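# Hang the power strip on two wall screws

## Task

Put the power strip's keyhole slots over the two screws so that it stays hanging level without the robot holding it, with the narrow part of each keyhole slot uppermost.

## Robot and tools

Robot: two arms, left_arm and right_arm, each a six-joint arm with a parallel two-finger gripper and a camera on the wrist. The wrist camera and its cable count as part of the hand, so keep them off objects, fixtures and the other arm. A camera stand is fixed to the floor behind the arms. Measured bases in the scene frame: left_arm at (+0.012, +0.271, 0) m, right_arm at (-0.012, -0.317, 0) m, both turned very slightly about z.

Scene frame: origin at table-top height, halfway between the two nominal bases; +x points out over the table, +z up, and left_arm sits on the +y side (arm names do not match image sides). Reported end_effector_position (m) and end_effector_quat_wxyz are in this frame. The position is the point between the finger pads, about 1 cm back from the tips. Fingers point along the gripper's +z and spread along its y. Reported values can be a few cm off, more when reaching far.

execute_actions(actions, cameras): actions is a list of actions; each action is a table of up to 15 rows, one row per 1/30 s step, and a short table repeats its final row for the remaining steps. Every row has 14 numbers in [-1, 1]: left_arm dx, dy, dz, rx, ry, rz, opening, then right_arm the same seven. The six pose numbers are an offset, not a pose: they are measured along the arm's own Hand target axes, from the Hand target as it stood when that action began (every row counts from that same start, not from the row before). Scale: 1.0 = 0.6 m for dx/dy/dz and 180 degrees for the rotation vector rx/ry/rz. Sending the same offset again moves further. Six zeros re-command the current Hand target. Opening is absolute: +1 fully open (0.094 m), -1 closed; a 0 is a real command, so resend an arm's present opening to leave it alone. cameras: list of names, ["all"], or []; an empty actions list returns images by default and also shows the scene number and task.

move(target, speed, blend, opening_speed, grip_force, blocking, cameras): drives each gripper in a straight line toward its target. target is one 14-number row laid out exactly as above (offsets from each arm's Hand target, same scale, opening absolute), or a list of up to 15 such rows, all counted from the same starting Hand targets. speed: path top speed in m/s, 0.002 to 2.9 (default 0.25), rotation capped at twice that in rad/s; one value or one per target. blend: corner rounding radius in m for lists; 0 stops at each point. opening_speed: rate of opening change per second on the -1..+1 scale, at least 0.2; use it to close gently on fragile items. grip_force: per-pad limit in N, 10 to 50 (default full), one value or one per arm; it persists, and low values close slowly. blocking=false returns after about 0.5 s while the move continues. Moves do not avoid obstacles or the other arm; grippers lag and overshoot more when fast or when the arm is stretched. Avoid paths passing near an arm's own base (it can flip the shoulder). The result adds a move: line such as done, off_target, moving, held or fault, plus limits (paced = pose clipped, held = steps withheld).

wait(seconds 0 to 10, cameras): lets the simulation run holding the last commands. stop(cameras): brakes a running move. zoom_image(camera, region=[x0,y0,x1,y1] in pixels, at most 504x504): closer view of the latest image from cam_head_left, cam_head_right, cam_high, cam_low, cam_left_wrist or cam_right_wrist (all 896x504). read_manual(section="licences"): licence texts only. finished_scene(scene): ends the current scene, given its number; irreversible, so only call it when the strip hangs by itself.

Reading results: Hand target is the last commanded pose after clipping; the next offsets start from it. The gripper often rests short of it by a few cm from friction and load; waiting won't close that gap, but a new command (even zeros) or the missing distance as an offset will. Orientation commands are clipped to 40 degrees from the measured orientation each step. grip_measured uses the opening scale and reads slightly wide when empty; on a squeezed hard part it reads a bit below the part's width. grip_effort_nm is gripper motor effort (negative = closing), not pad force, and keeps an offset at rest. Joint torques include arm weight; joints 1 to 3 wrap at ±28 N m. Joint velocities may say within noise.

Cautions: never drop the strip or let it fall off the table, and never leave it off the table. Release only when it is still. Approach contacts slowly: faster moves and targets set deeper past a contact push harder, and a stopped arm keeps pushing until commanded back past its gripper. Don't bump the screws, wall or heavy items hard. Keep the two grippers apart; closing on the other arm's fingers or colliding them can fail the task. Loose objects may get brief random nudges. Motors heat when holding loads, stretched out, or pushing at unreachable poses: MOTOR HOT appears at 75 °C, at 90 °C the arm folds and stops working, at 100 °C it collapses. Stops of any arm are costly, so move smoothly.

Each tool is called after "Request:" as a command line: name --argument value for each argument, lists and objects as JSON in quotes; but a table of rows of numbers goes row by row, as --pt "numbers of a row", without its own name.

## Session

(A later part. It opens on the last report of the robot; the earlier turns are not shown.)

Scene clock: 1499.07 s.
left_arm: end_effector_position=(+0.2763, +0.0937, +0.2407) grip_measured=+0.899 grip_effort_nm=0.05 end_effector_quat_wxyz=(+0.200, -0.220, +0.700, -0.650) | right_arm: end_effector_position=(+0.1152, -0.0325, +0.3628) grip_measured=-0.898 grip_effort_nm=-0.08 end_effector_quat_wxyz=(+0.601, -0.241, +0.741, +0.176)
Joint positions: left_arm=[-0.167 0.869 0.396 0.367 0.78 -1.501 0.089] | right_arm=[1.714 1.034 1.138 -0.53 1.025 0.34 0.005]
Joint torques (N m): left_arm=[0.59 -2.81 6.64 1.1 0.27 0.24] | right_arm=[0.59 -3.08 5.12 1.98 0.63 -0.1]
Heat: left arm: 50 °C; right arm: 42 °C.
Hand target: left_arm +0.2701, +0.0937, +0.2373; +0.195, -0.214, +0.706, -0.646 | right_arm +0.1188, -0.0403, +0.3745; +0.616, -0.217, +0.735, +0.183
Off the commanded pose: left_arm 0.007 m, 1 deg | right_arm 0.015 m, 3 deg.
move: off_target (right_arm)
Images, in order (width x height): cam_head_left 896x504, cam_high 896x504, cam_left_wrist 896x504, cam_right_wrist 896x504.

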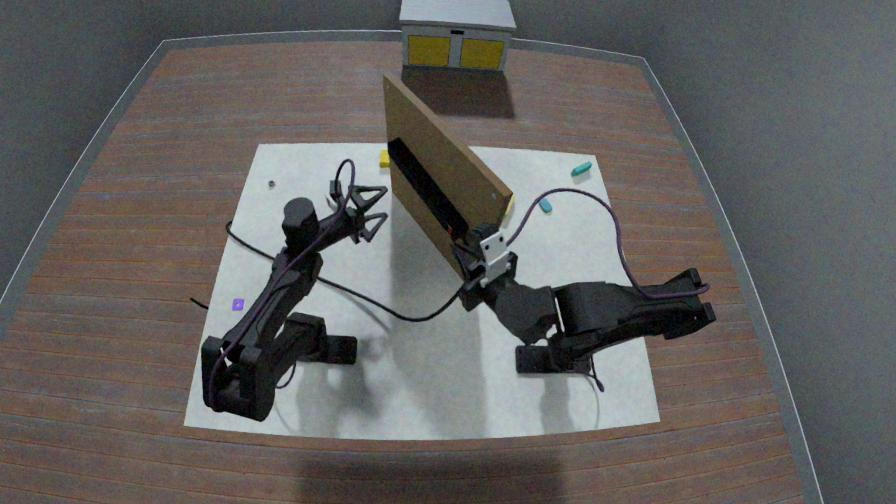

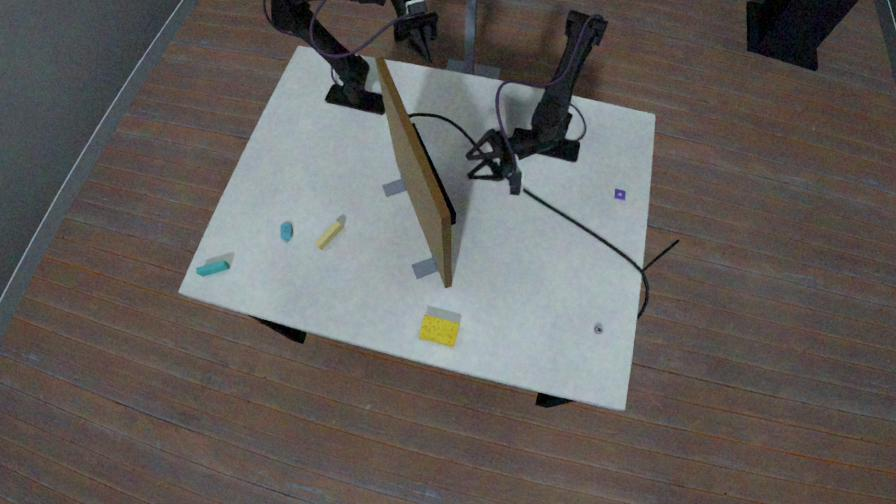

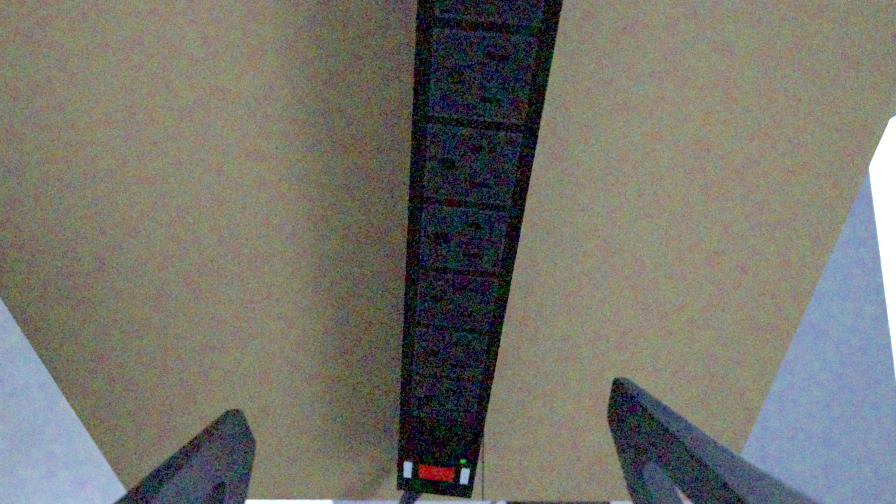

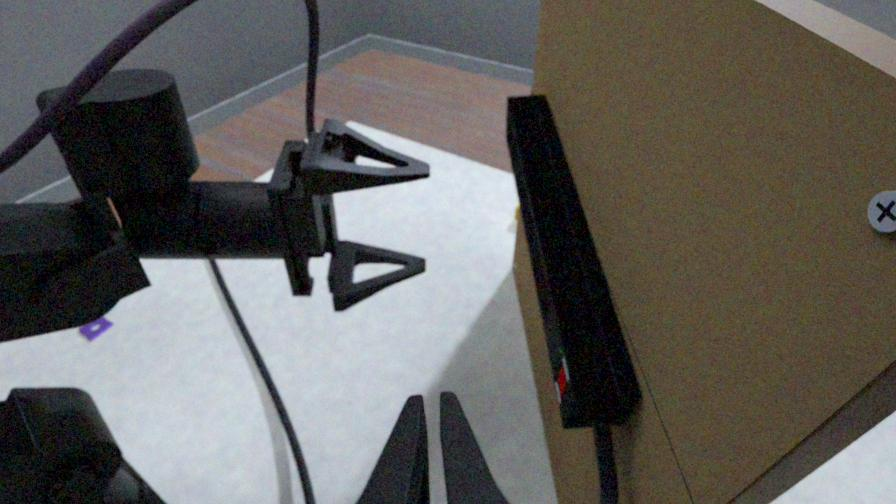

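Request:
move --pt "-0.154 -0.1585 0.038 0 0.0 0 -1 0 0 0 0 0 0 -0.9" --pt "-0.153 -0.168 0.146 0 0.0 0 -1 0 0 0 0 0 0 -0.9" --speed 0.12 --blend '[0.02,0]' --cameras '["cam_right_wrist","cam_left_wrist","cam_head_left"]'

Scene clock: 1524.30 s.
left_arm: end_effector_position=(+0.3943, +0.0649, +0.3141) grip_measured=-0.986 grip_effort_nm=-0.80 end_effector_quat_wxyz=(+0.180, -0.221, +0.713, -0.641) | right_arm: end_effector_position=(+0.1152, -0.0325, +0.3628) grip_measured=-0.898 grip_effort_nm=-0.09 end_effector_quat_wxyz=(+0.601, -0.241, +0.741, +0.176)
Joint positions: left_arm=[-0.179 1.383 1.015 0.206 0.792 -1.482 0.001] | right_arm=[1.714 1.034 1.138 -0.53 1.025 0.34 0.005]
Joint torques (N m): left_arm=[-0.34 -4.19 10.51 1.46 -0.02 -0.02] | right_arm=[0.51 -3.11 5.03 2 0.63 -0.11]
Heat: left arm: 49 °C; right arm: 42 °C.
Hand target: left_arm +0.3999, +0.0645, +0.3298; +0.195, -0.214, +0.706, -0.646 | right_arm +0.1188, -0.0403, +0.3745; +0.616, -0.217, +0.735, +0.183
Off the commanded pose: left_arm 0.017 m, 2 deg | right_arm 0.015 m, 3 deg.
move: off_target (left_arm, right_arm)
Images, in order (width x height): cam_head_left 896x504, cam_left_wrist 896x504, cam_right_wrist 896x504.

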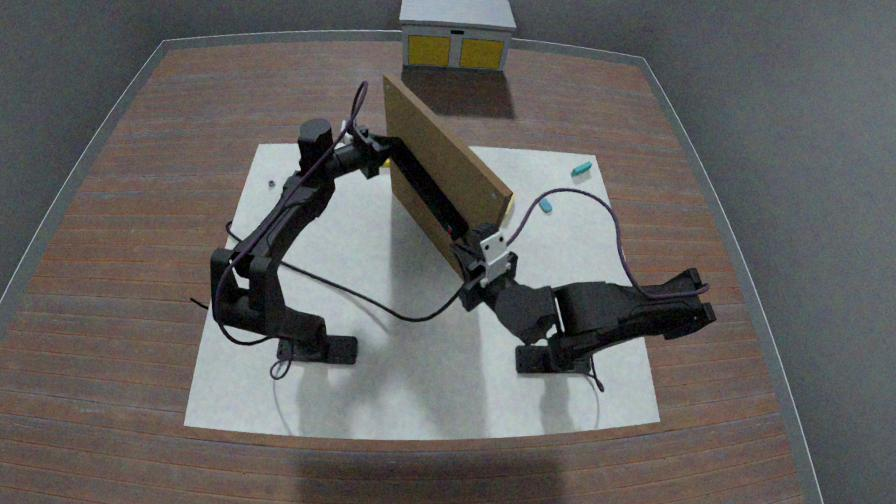

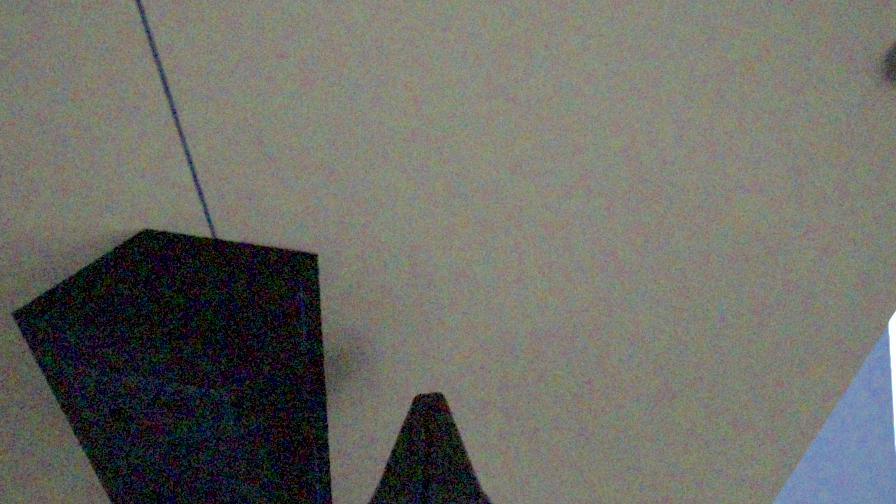

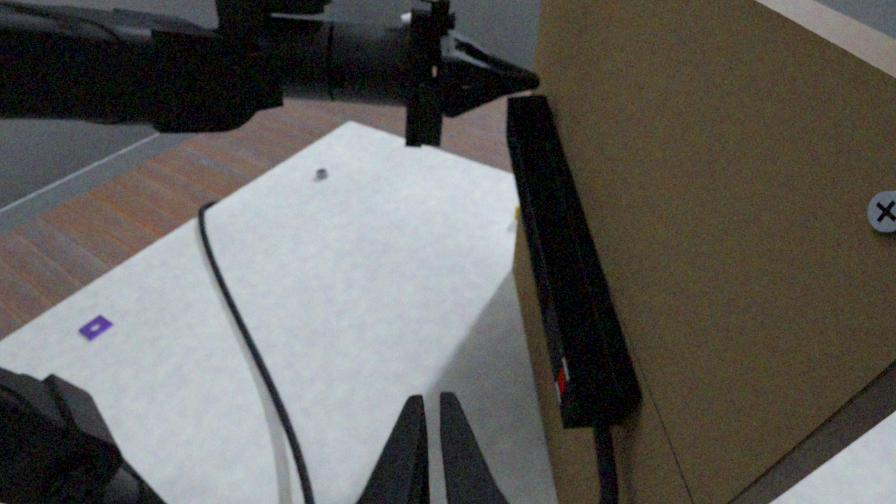

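Request:
move --target '[0,0.05,0.0,0,0.0,0,-1,0,0,0,0,0,0,-0.9]' --speed 0.05 --cameras '["cam_right_wrist","cam_left_wrist"]'

Scene clock: 1530.03 s.
left_arm: end_effector_position=(+0.3945, +0.0649, +0.2960) grip_measured=-0.986 grip_effort_nm=-0.80 end_effector_quat_wxyz=(+0.178, -0.223, +0.713, -0.640) | right_arm: end_effector_position=(+0.1152, -0.0325, +0.3628) grip_measured=-0.898 grip_effort_nm=-0.09 end_effector_quat_wxyz=(+0.601, -0.241, +0.741, +0.176)
Joint positions: left_arm=[-0.179 1.395 0.957 0.271 0.792 -1.482 0.001] | right_arm=[1.714 1.034 1.138 -0.53 1.025 0.34 0.005]
Joint velocities: left_arm=[0.007 -0.017 -0.007 -0.154 0.007 -0.022 0] | right_arm=[within noise]
Joint torques (N m): left_arm=[0.16 -4.3 6.58 2.01 0.04 0.03] | right_arm=[0.53 -3.11 5.07 2 0.62 -0.1]
Heat: left arm: 50 °C; right arm: 42 °C.
Hand target: left_arm +0.3984, +0.0667, +0.2999; +0.195, -0.214, +0.706, -0.646 | right_arm +0.1188, -0.0403, +0.3745; +0.616, -0.217, +0.735, +0.183
Off the commanded pose: left_arm 0.006 m, 2 deg | right_arm 0.015 m, 3 deg.
move: off_target (right_arm)
Images, in order (width x height): cam_left_wrist 896x504, cam_right_wrist 896x504.

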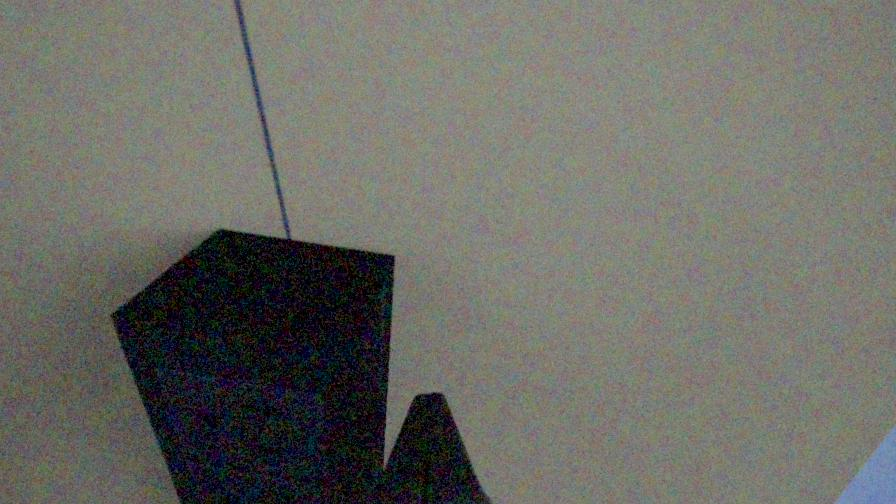

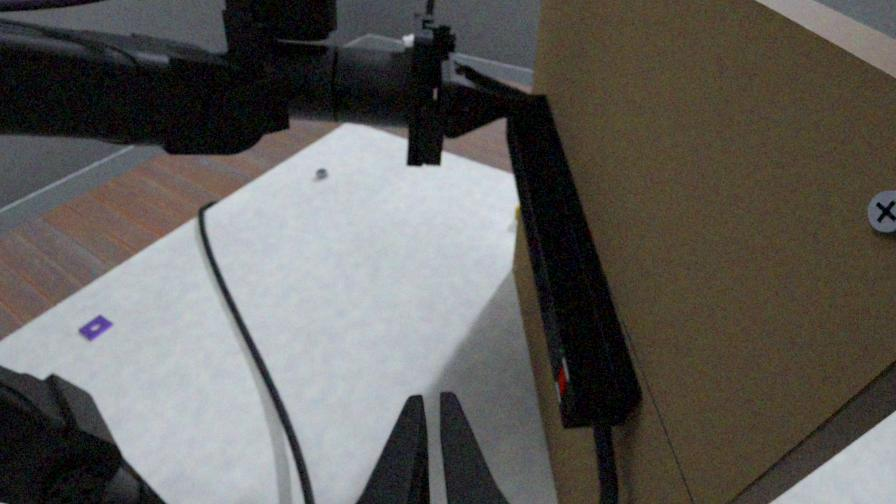

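Request:
move --target '[0,0.025,0.0,0,0.0,0,-1,0,0,0,0,0,0,-0.9]' --speed 0.04 --cameras '["cam_right_wrist"]'

Request:
move --target '[0,0.02,0.0,0,0.0,0,-1,0,0,0,0,0,0,-0.9]' --speed 0.04 --cameras '["cam_right_wrist","cam_left_wrist"]'

Scene clock: 1535.80 s.
left_arm: end_effector_position=(+0.3936, +0.0651, +0.2842) grip_measured=-0.986 grip_effort_nm=-0.80 end_effector_quat_wxyz=(+0.181, -0.220, +0.712, -0.642) | right_arm: end_effector_position=(+0.1152, -0.0325, +0.3628) grip_measured=-0.898 grip_effort_nm=-0.09 end_effector_quat_wxyz=(+0.601, -0.241, +0.741, +0.176)
Joint positions: left_arm=[-0.179 1.403 0.908 0.337 0.792 -1.482 0.001] | right_arm=[1.714 1.034 1.138 -0.53 1.025 0.34 0.005]
Joint torques (N m): left_arm=[0.36 -4.08 6.23 2 0.06 0.05] | right_arm=[0.54 -3.12 4.92 2.01 0.64 -0.11]
Heat: left arm: 49 °C; right arm: 42 °C.
Hand target: left_arm +0.3976, +0.0678, +0.2850; +0.195, -0.214, +0.706, -0.646 | right_arm +0.1188, -0.0403, +0.3745; +0.616, -0.217, +0.735, +0.183
Off the commanded pose: left_arm 0.005 m, 2 deg | right_arm 0.015 m, 3 deg.
move: off_target (right_arm)
Images, in order (width x height): cam_right_wrist 896x504.

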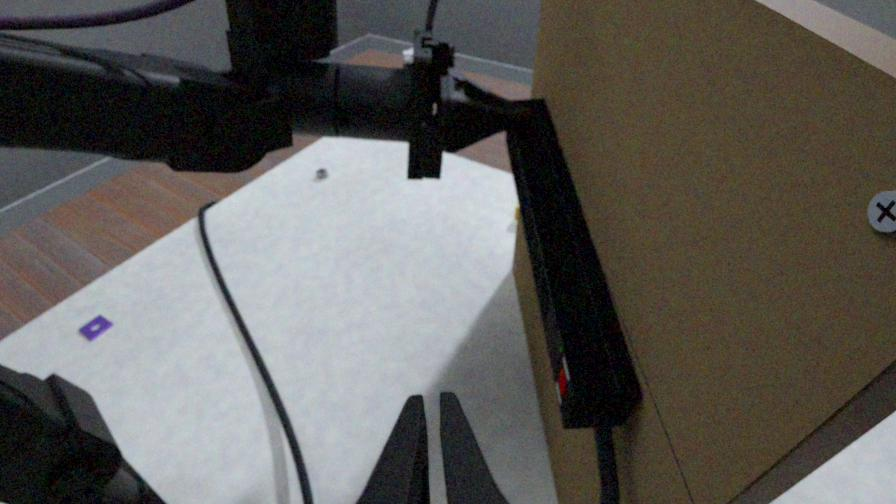

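Scene clock: 1536.87 s.
left_arm: end_effector_position=(+0.3935, +0.0658, +0.2722) grip_measured=-0.986 grip_effort_nm=-0.80 end_effector_quat_wxyz=(+0.182, -0.221, +0.712, -0.642) | right_arm: end_effector_position=(+0.1152, -0.0325, +0.3628) grip_measured=-0.898 grip_effort_nm=-0.09 end_effector_quat_wxyz=(+0.601, -0.241, +0.741, +0.176)
Joint positions: left_arm=[-0.178 1.415 0.868 0.389 0.792 -1.482 0.001] | right_arm=[1.714 1.034 1.138 -0.53 1.025 0.34 0.005]
Joint torques (N m): left_arm=[0.46 -4.07 6.27 1.95 0.1 0.05] | right_arm=[0.47 -3.06 5.11 1.99 0.63 -0.11]
Heat: left arm: 49 °C; right arm: 42 °C.
Hand target: left_arm +0.3970, +0.0687, +0.2730; +0.195, -0.214, +0.706, -0.646 | right_arm +0.1188, -0.0403, +0.3745; +0.616, -0.217, +0.735, +0.183
Off the commanded pose: left_arm 0.005 m, 2 deg | right_arm 0.015 m, 3 deg.
move: off_target (right_arm)
Images, in order (width x height): cam_left_wrist 896x504, cam_right_wrist 896x504.

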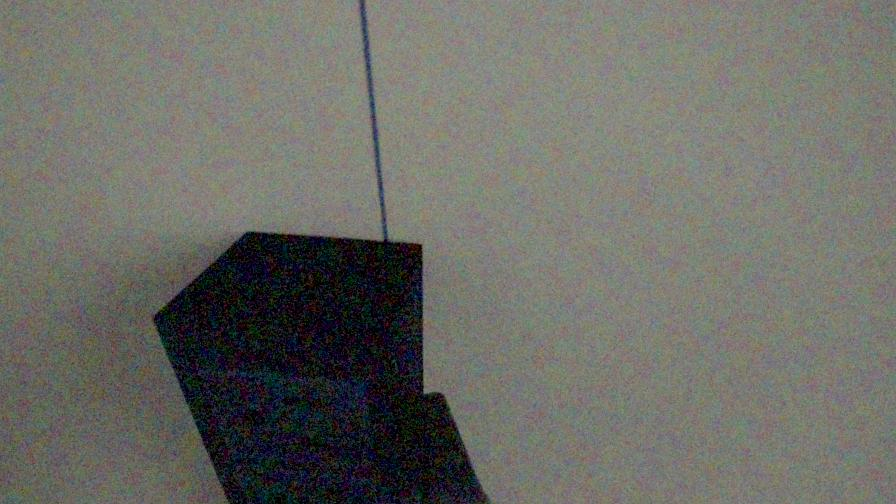

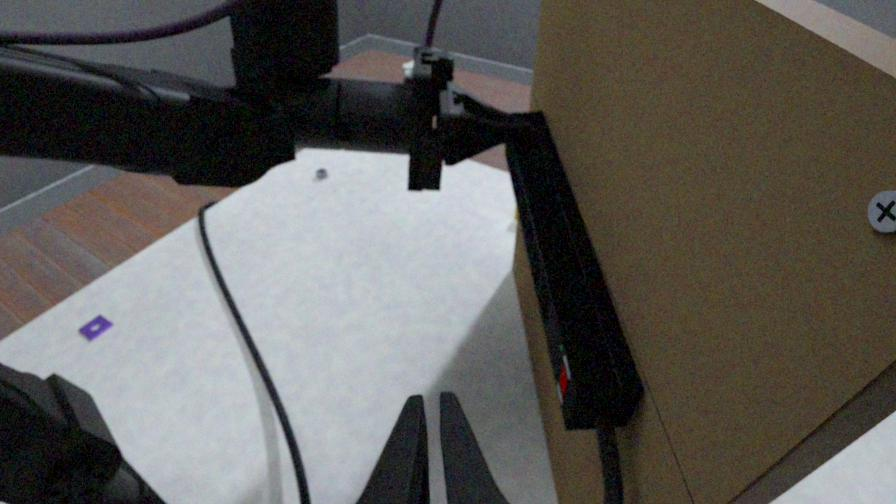

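Request:
move --target '[0,0.016,0.0,0,0.0,0,-1,0,0,0,0,0,0,-0.9]' --speed 0.04 --cameras '["cam_right_wrist","cam_left_wrist"]'

Scene clock: 1540.87 s.
left_arm: end_effector_position=(+0.3929, +0.0659, +0.2644) grip_measured=-0.986 grip_effort_nm=-0.80 end_effector_quat_wxyz=(+0.184, -0.219, +0.711, -0.643) | right_arm: end_effector_position=(+0.1152, -0.0325, +0.3628) grip_measured=-0.898 grip_effort_nm=-0.09 end_effector_quat_wxyz=(+0.601, -0.241, +0.741, +0.176)
Joint positions: left_arm=[-0.178 1.424 0.837 0.436 0.792 -1.482 0.001] | right_arm=[1.714 1.034 1.138 -0.53 1.025 0.34 0.005]
Joint torques (N m): left_arm=[0.69 -4.11 6.01 1.91 0.11 0.03] | right_arm=[0.55 -3.15 5.04 2 0.64 -0.1]
Heat: left arm: 49 °C; right arm: 42 °C.
Hand target: left_arm +0.3965, +0.0694, +0.2635; +0.195, -0.214, +0.706, -0.646 | right_arm +0.1188, -0.0403, +0.3745; +0.616, -0.217, +0.735, +0.183
Off the commanded pose: left_arm 0.005 m, 1 deg | right_arm 0.015 m, 3 deg.
move: off_target (right_arm)
Images, in order (width x height): cam_left_wrist 896x504, cam_right_wrist 896x504.

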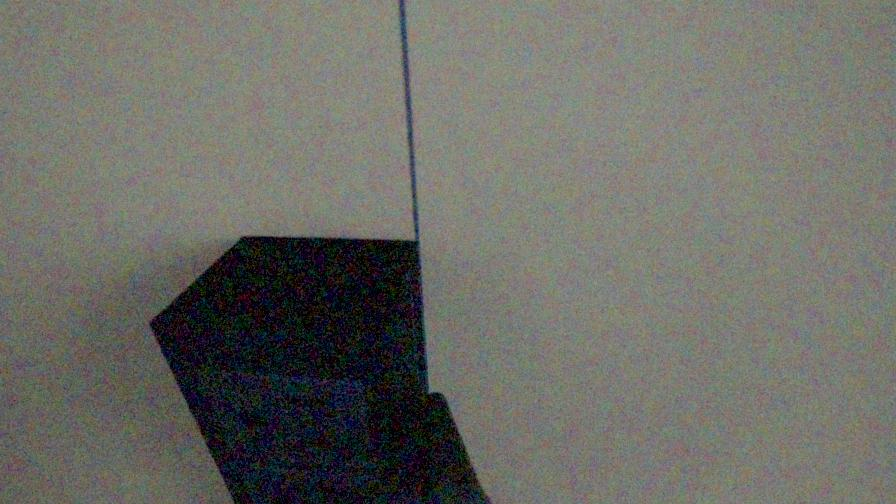

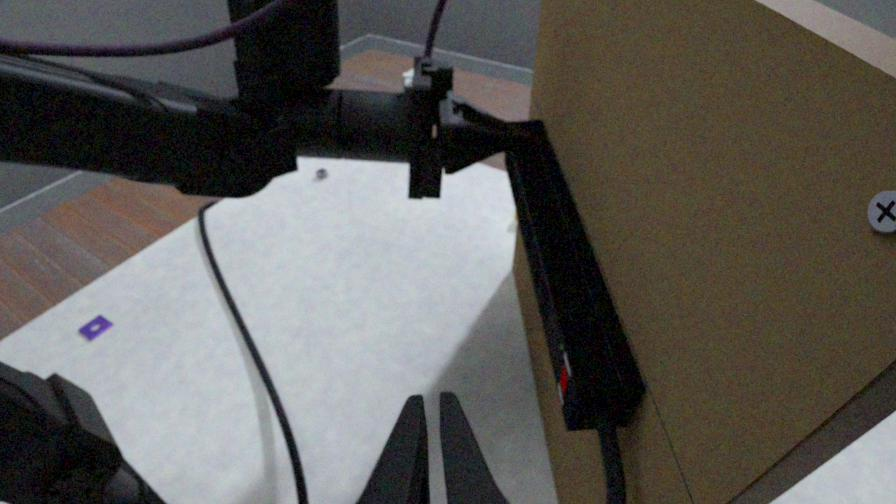

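Request:
move --pt "0 0.006 0.0 0 0.0 0 -1 0 0 0 0 0 0 -0.9" --pt "0 -0.05 0.0 0 0.0 0 -1 0 0 0 0 0 0 -0.9" --speed 0.04 --cameras '["cam_right_wrist","cam_left_wrist"]'

Scene clock: 1546.00 s.
left_arm: end_effector_position=(+0.3968, +0.0651, +0.2753) grip_measured=-0.986 grip_effort_nm=-0.80 end_effector_quat_wxyz=(+0.185, -0.218, +0.710, -0.643) | right_arm: end_effector_position=(+0.1152, -0.0325, +0.3628) grip_measured=-0.898 grip_effort_nm=-0.09 end_effector_quat_wxyz=(+0.601, -0.241, +0.741, +0.176)
Joint positions: left_arm=[-0.178 1.426 0.882 0.396 0.792 -1.483 0.001] | right_arm=[1.714 1.034 1.138 -0.53 1.025 0.34 0.005]
Joint torques (N m): left_arm=[0.25 -6.35 10.19 1.08 0.05 0] | right_arm=[0.34 -3.12 5.05 2 0.6 -0.14]
Heat: left arm: 49 °C; right arm: 42 °C.
Hand target: left_arm +0.3980, +0.0672, +0.2934; +0.195, -0.214, +0.706, -0.646 | right_arm +0.1188, -0.0403, +0.3745; +0.616, -0.217, +0.735, +0.183
Off the commanded pose: left_arm 0.018 m, 1 deg | right_arm 0.015 m, 3 deg.
move: off_target (left_arm, right_arm)
Images, in order (width x height): cam_left_wrist 896x504, cam_right_wrist 896x504.

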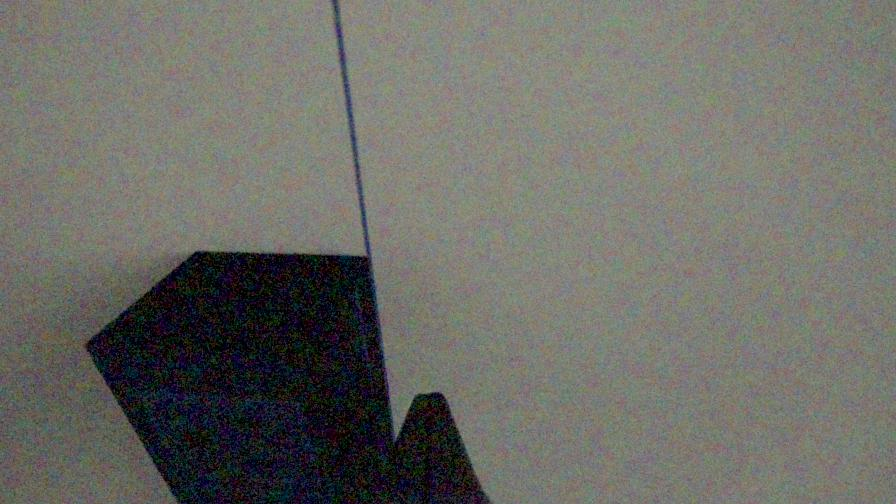

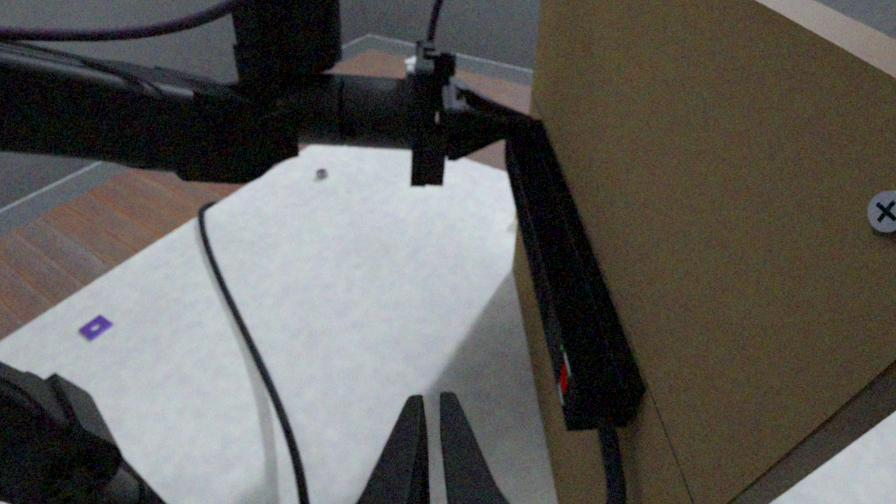

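Request:
move --pt "0 -0.05 -0.02 0 0.0 0 -1 0 0 0 0 0 0 -0.9" --pt "0 -0.05 -0.12 0 0.0 0 -1 0 0 0 0 0 0 -0.9" --speed 0.1 --blend '[0.02,0]' --cameras '["cam_right_wrist","cam_left_wrist"]'

Request:
wait --seconds 3 --cameras '["cam_right_wrist","cam_head_left"]'

Request:
zoom_image --camera "cam_right_wrist" --region '[490, 100, 690, 440]'

Scene clock: 1552.53 s.
left_arm: end_effector_position=(+0.3700, +0.1263, +0.3305) grip_measured=-0.986 grip_effort_nm=-0.80 end_effector_quat_wxyz=(+0.201, -0.222, +0.701, -0.647) | right_arm: end_effector_position=(+0.1152, -0.0325, +0.3628) grip_measured=-0.898 grip_effort_nm=-0.09 end_effector_quat_wxyz=(+0.601, -0.241, +0.741, +0.176)
Joint positions: left_arm=[0.025 1.239 0.946 0.15 0.966 -1.458 0.001] | right_arm=[1.714 1.034 1.138 -0.53 1.025 0.34 0.005]
Joint torques (N m): left_arm=[0.42 -5.7 6.39 0.96 0.34 0.23] | right_arm=[0.5 -3.08 4.9 2 0.64 -0.09]
Heat: left arm: 49 °C; right arm: 42 °C.
Hand target: left_arm +0.3598, +0.1247, +0.3297; +0.195, -0.214, +0.706, -0.646 | right_arm +0.1188, -0.0403, +0.3745; +0.616, -0.217, +0.735, +0.183
Off the commanded pose: left_arm 0.010 m, 1 deg | right_arm 0.015 m, 3 deg.
move: off_target (right_arm); blend cut to 0.0161 m at target 1
Images, in order (width x height): cam_left_wrist 896x504, cam_right_wrist 896x504.

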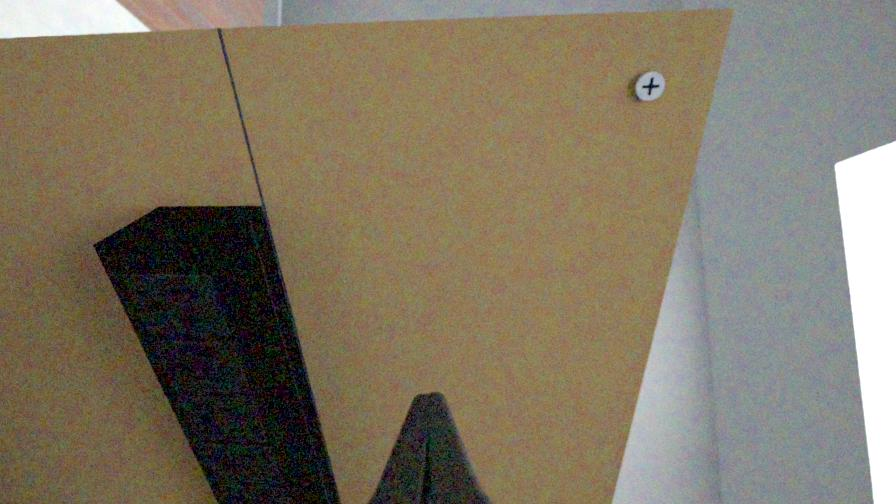

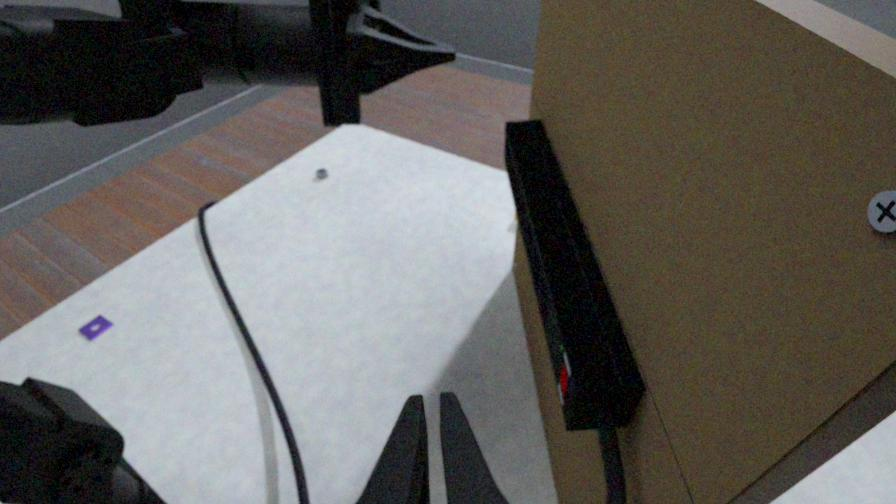

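Scene clock: 1555.53 s.
left_arm: end_effector_position=(+0.3700, +0.1263, +0.3305) grip_measured=-0.986 grip_effort_nm=-0.80 end_effector_quat_wxyz=(+0.201, -0.222, +0.701, -0.647) | right_arm: end_effector_position=(+0.1152, -0.0325, +0.3628) grip_measured=-0.898 grip_effort_nm=-0.08 end_effector_quat_wxyz=(+0.601, -0.241, +0.741, +0.176)
Joint positions: left_arm=[0.025 1.239 0.946 0.15 0.966 -1.458 0.001] | right_arm=[1.714 1.034 1.138 -0.53 1.025 0.34 0.005]
Joint torques (N m): left_arm=[0.42 -5.71 6.3 0.96 0.33 0.23] | right_arm=[0.62 -3.14 5.09 2 0.61 -0.09]
Heat: left arm: 49 °C; right arm: 42 °C.
Hand target: left_arm +0.3598, +0.1247, +0.3297; +0.195, -0.214, +0.706, -0.646 | right_arm +0.1188, -0.0403, +0.3745; +0.616, -0.217, +0.735, +0.183
Tool commands: left_gripper/opening=-1.0 right_gripper/opening=-0.9
Off the commanded pose: left_arm 0.010 m, 1 deg | right_arm 0.015 m, 3 deg.
wait: 3.00 s; at rest by 0.17 s
Images, in order (width x height): cam_head_left 896x504, cam_right_wrist 896x504.

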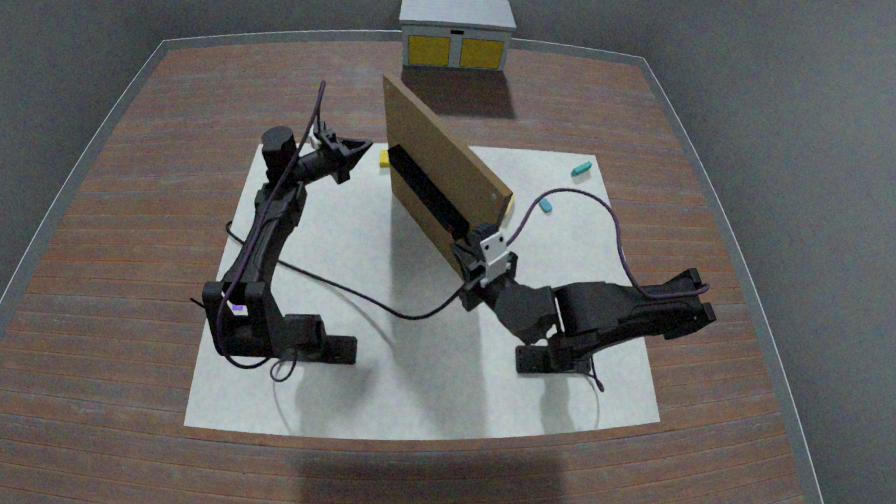

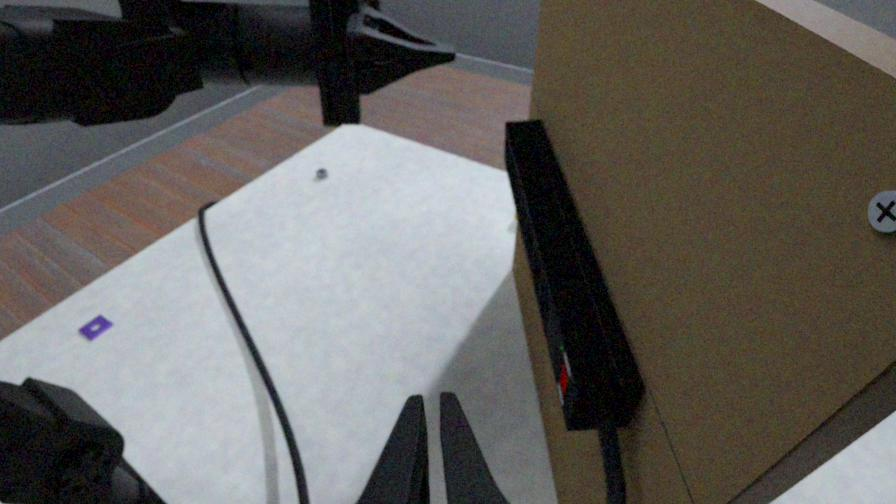

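Scaled by 1.482.

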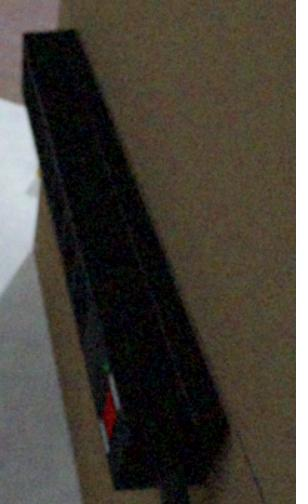

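Request:
finished_scene --scene 2

The scene is finished: the task was done.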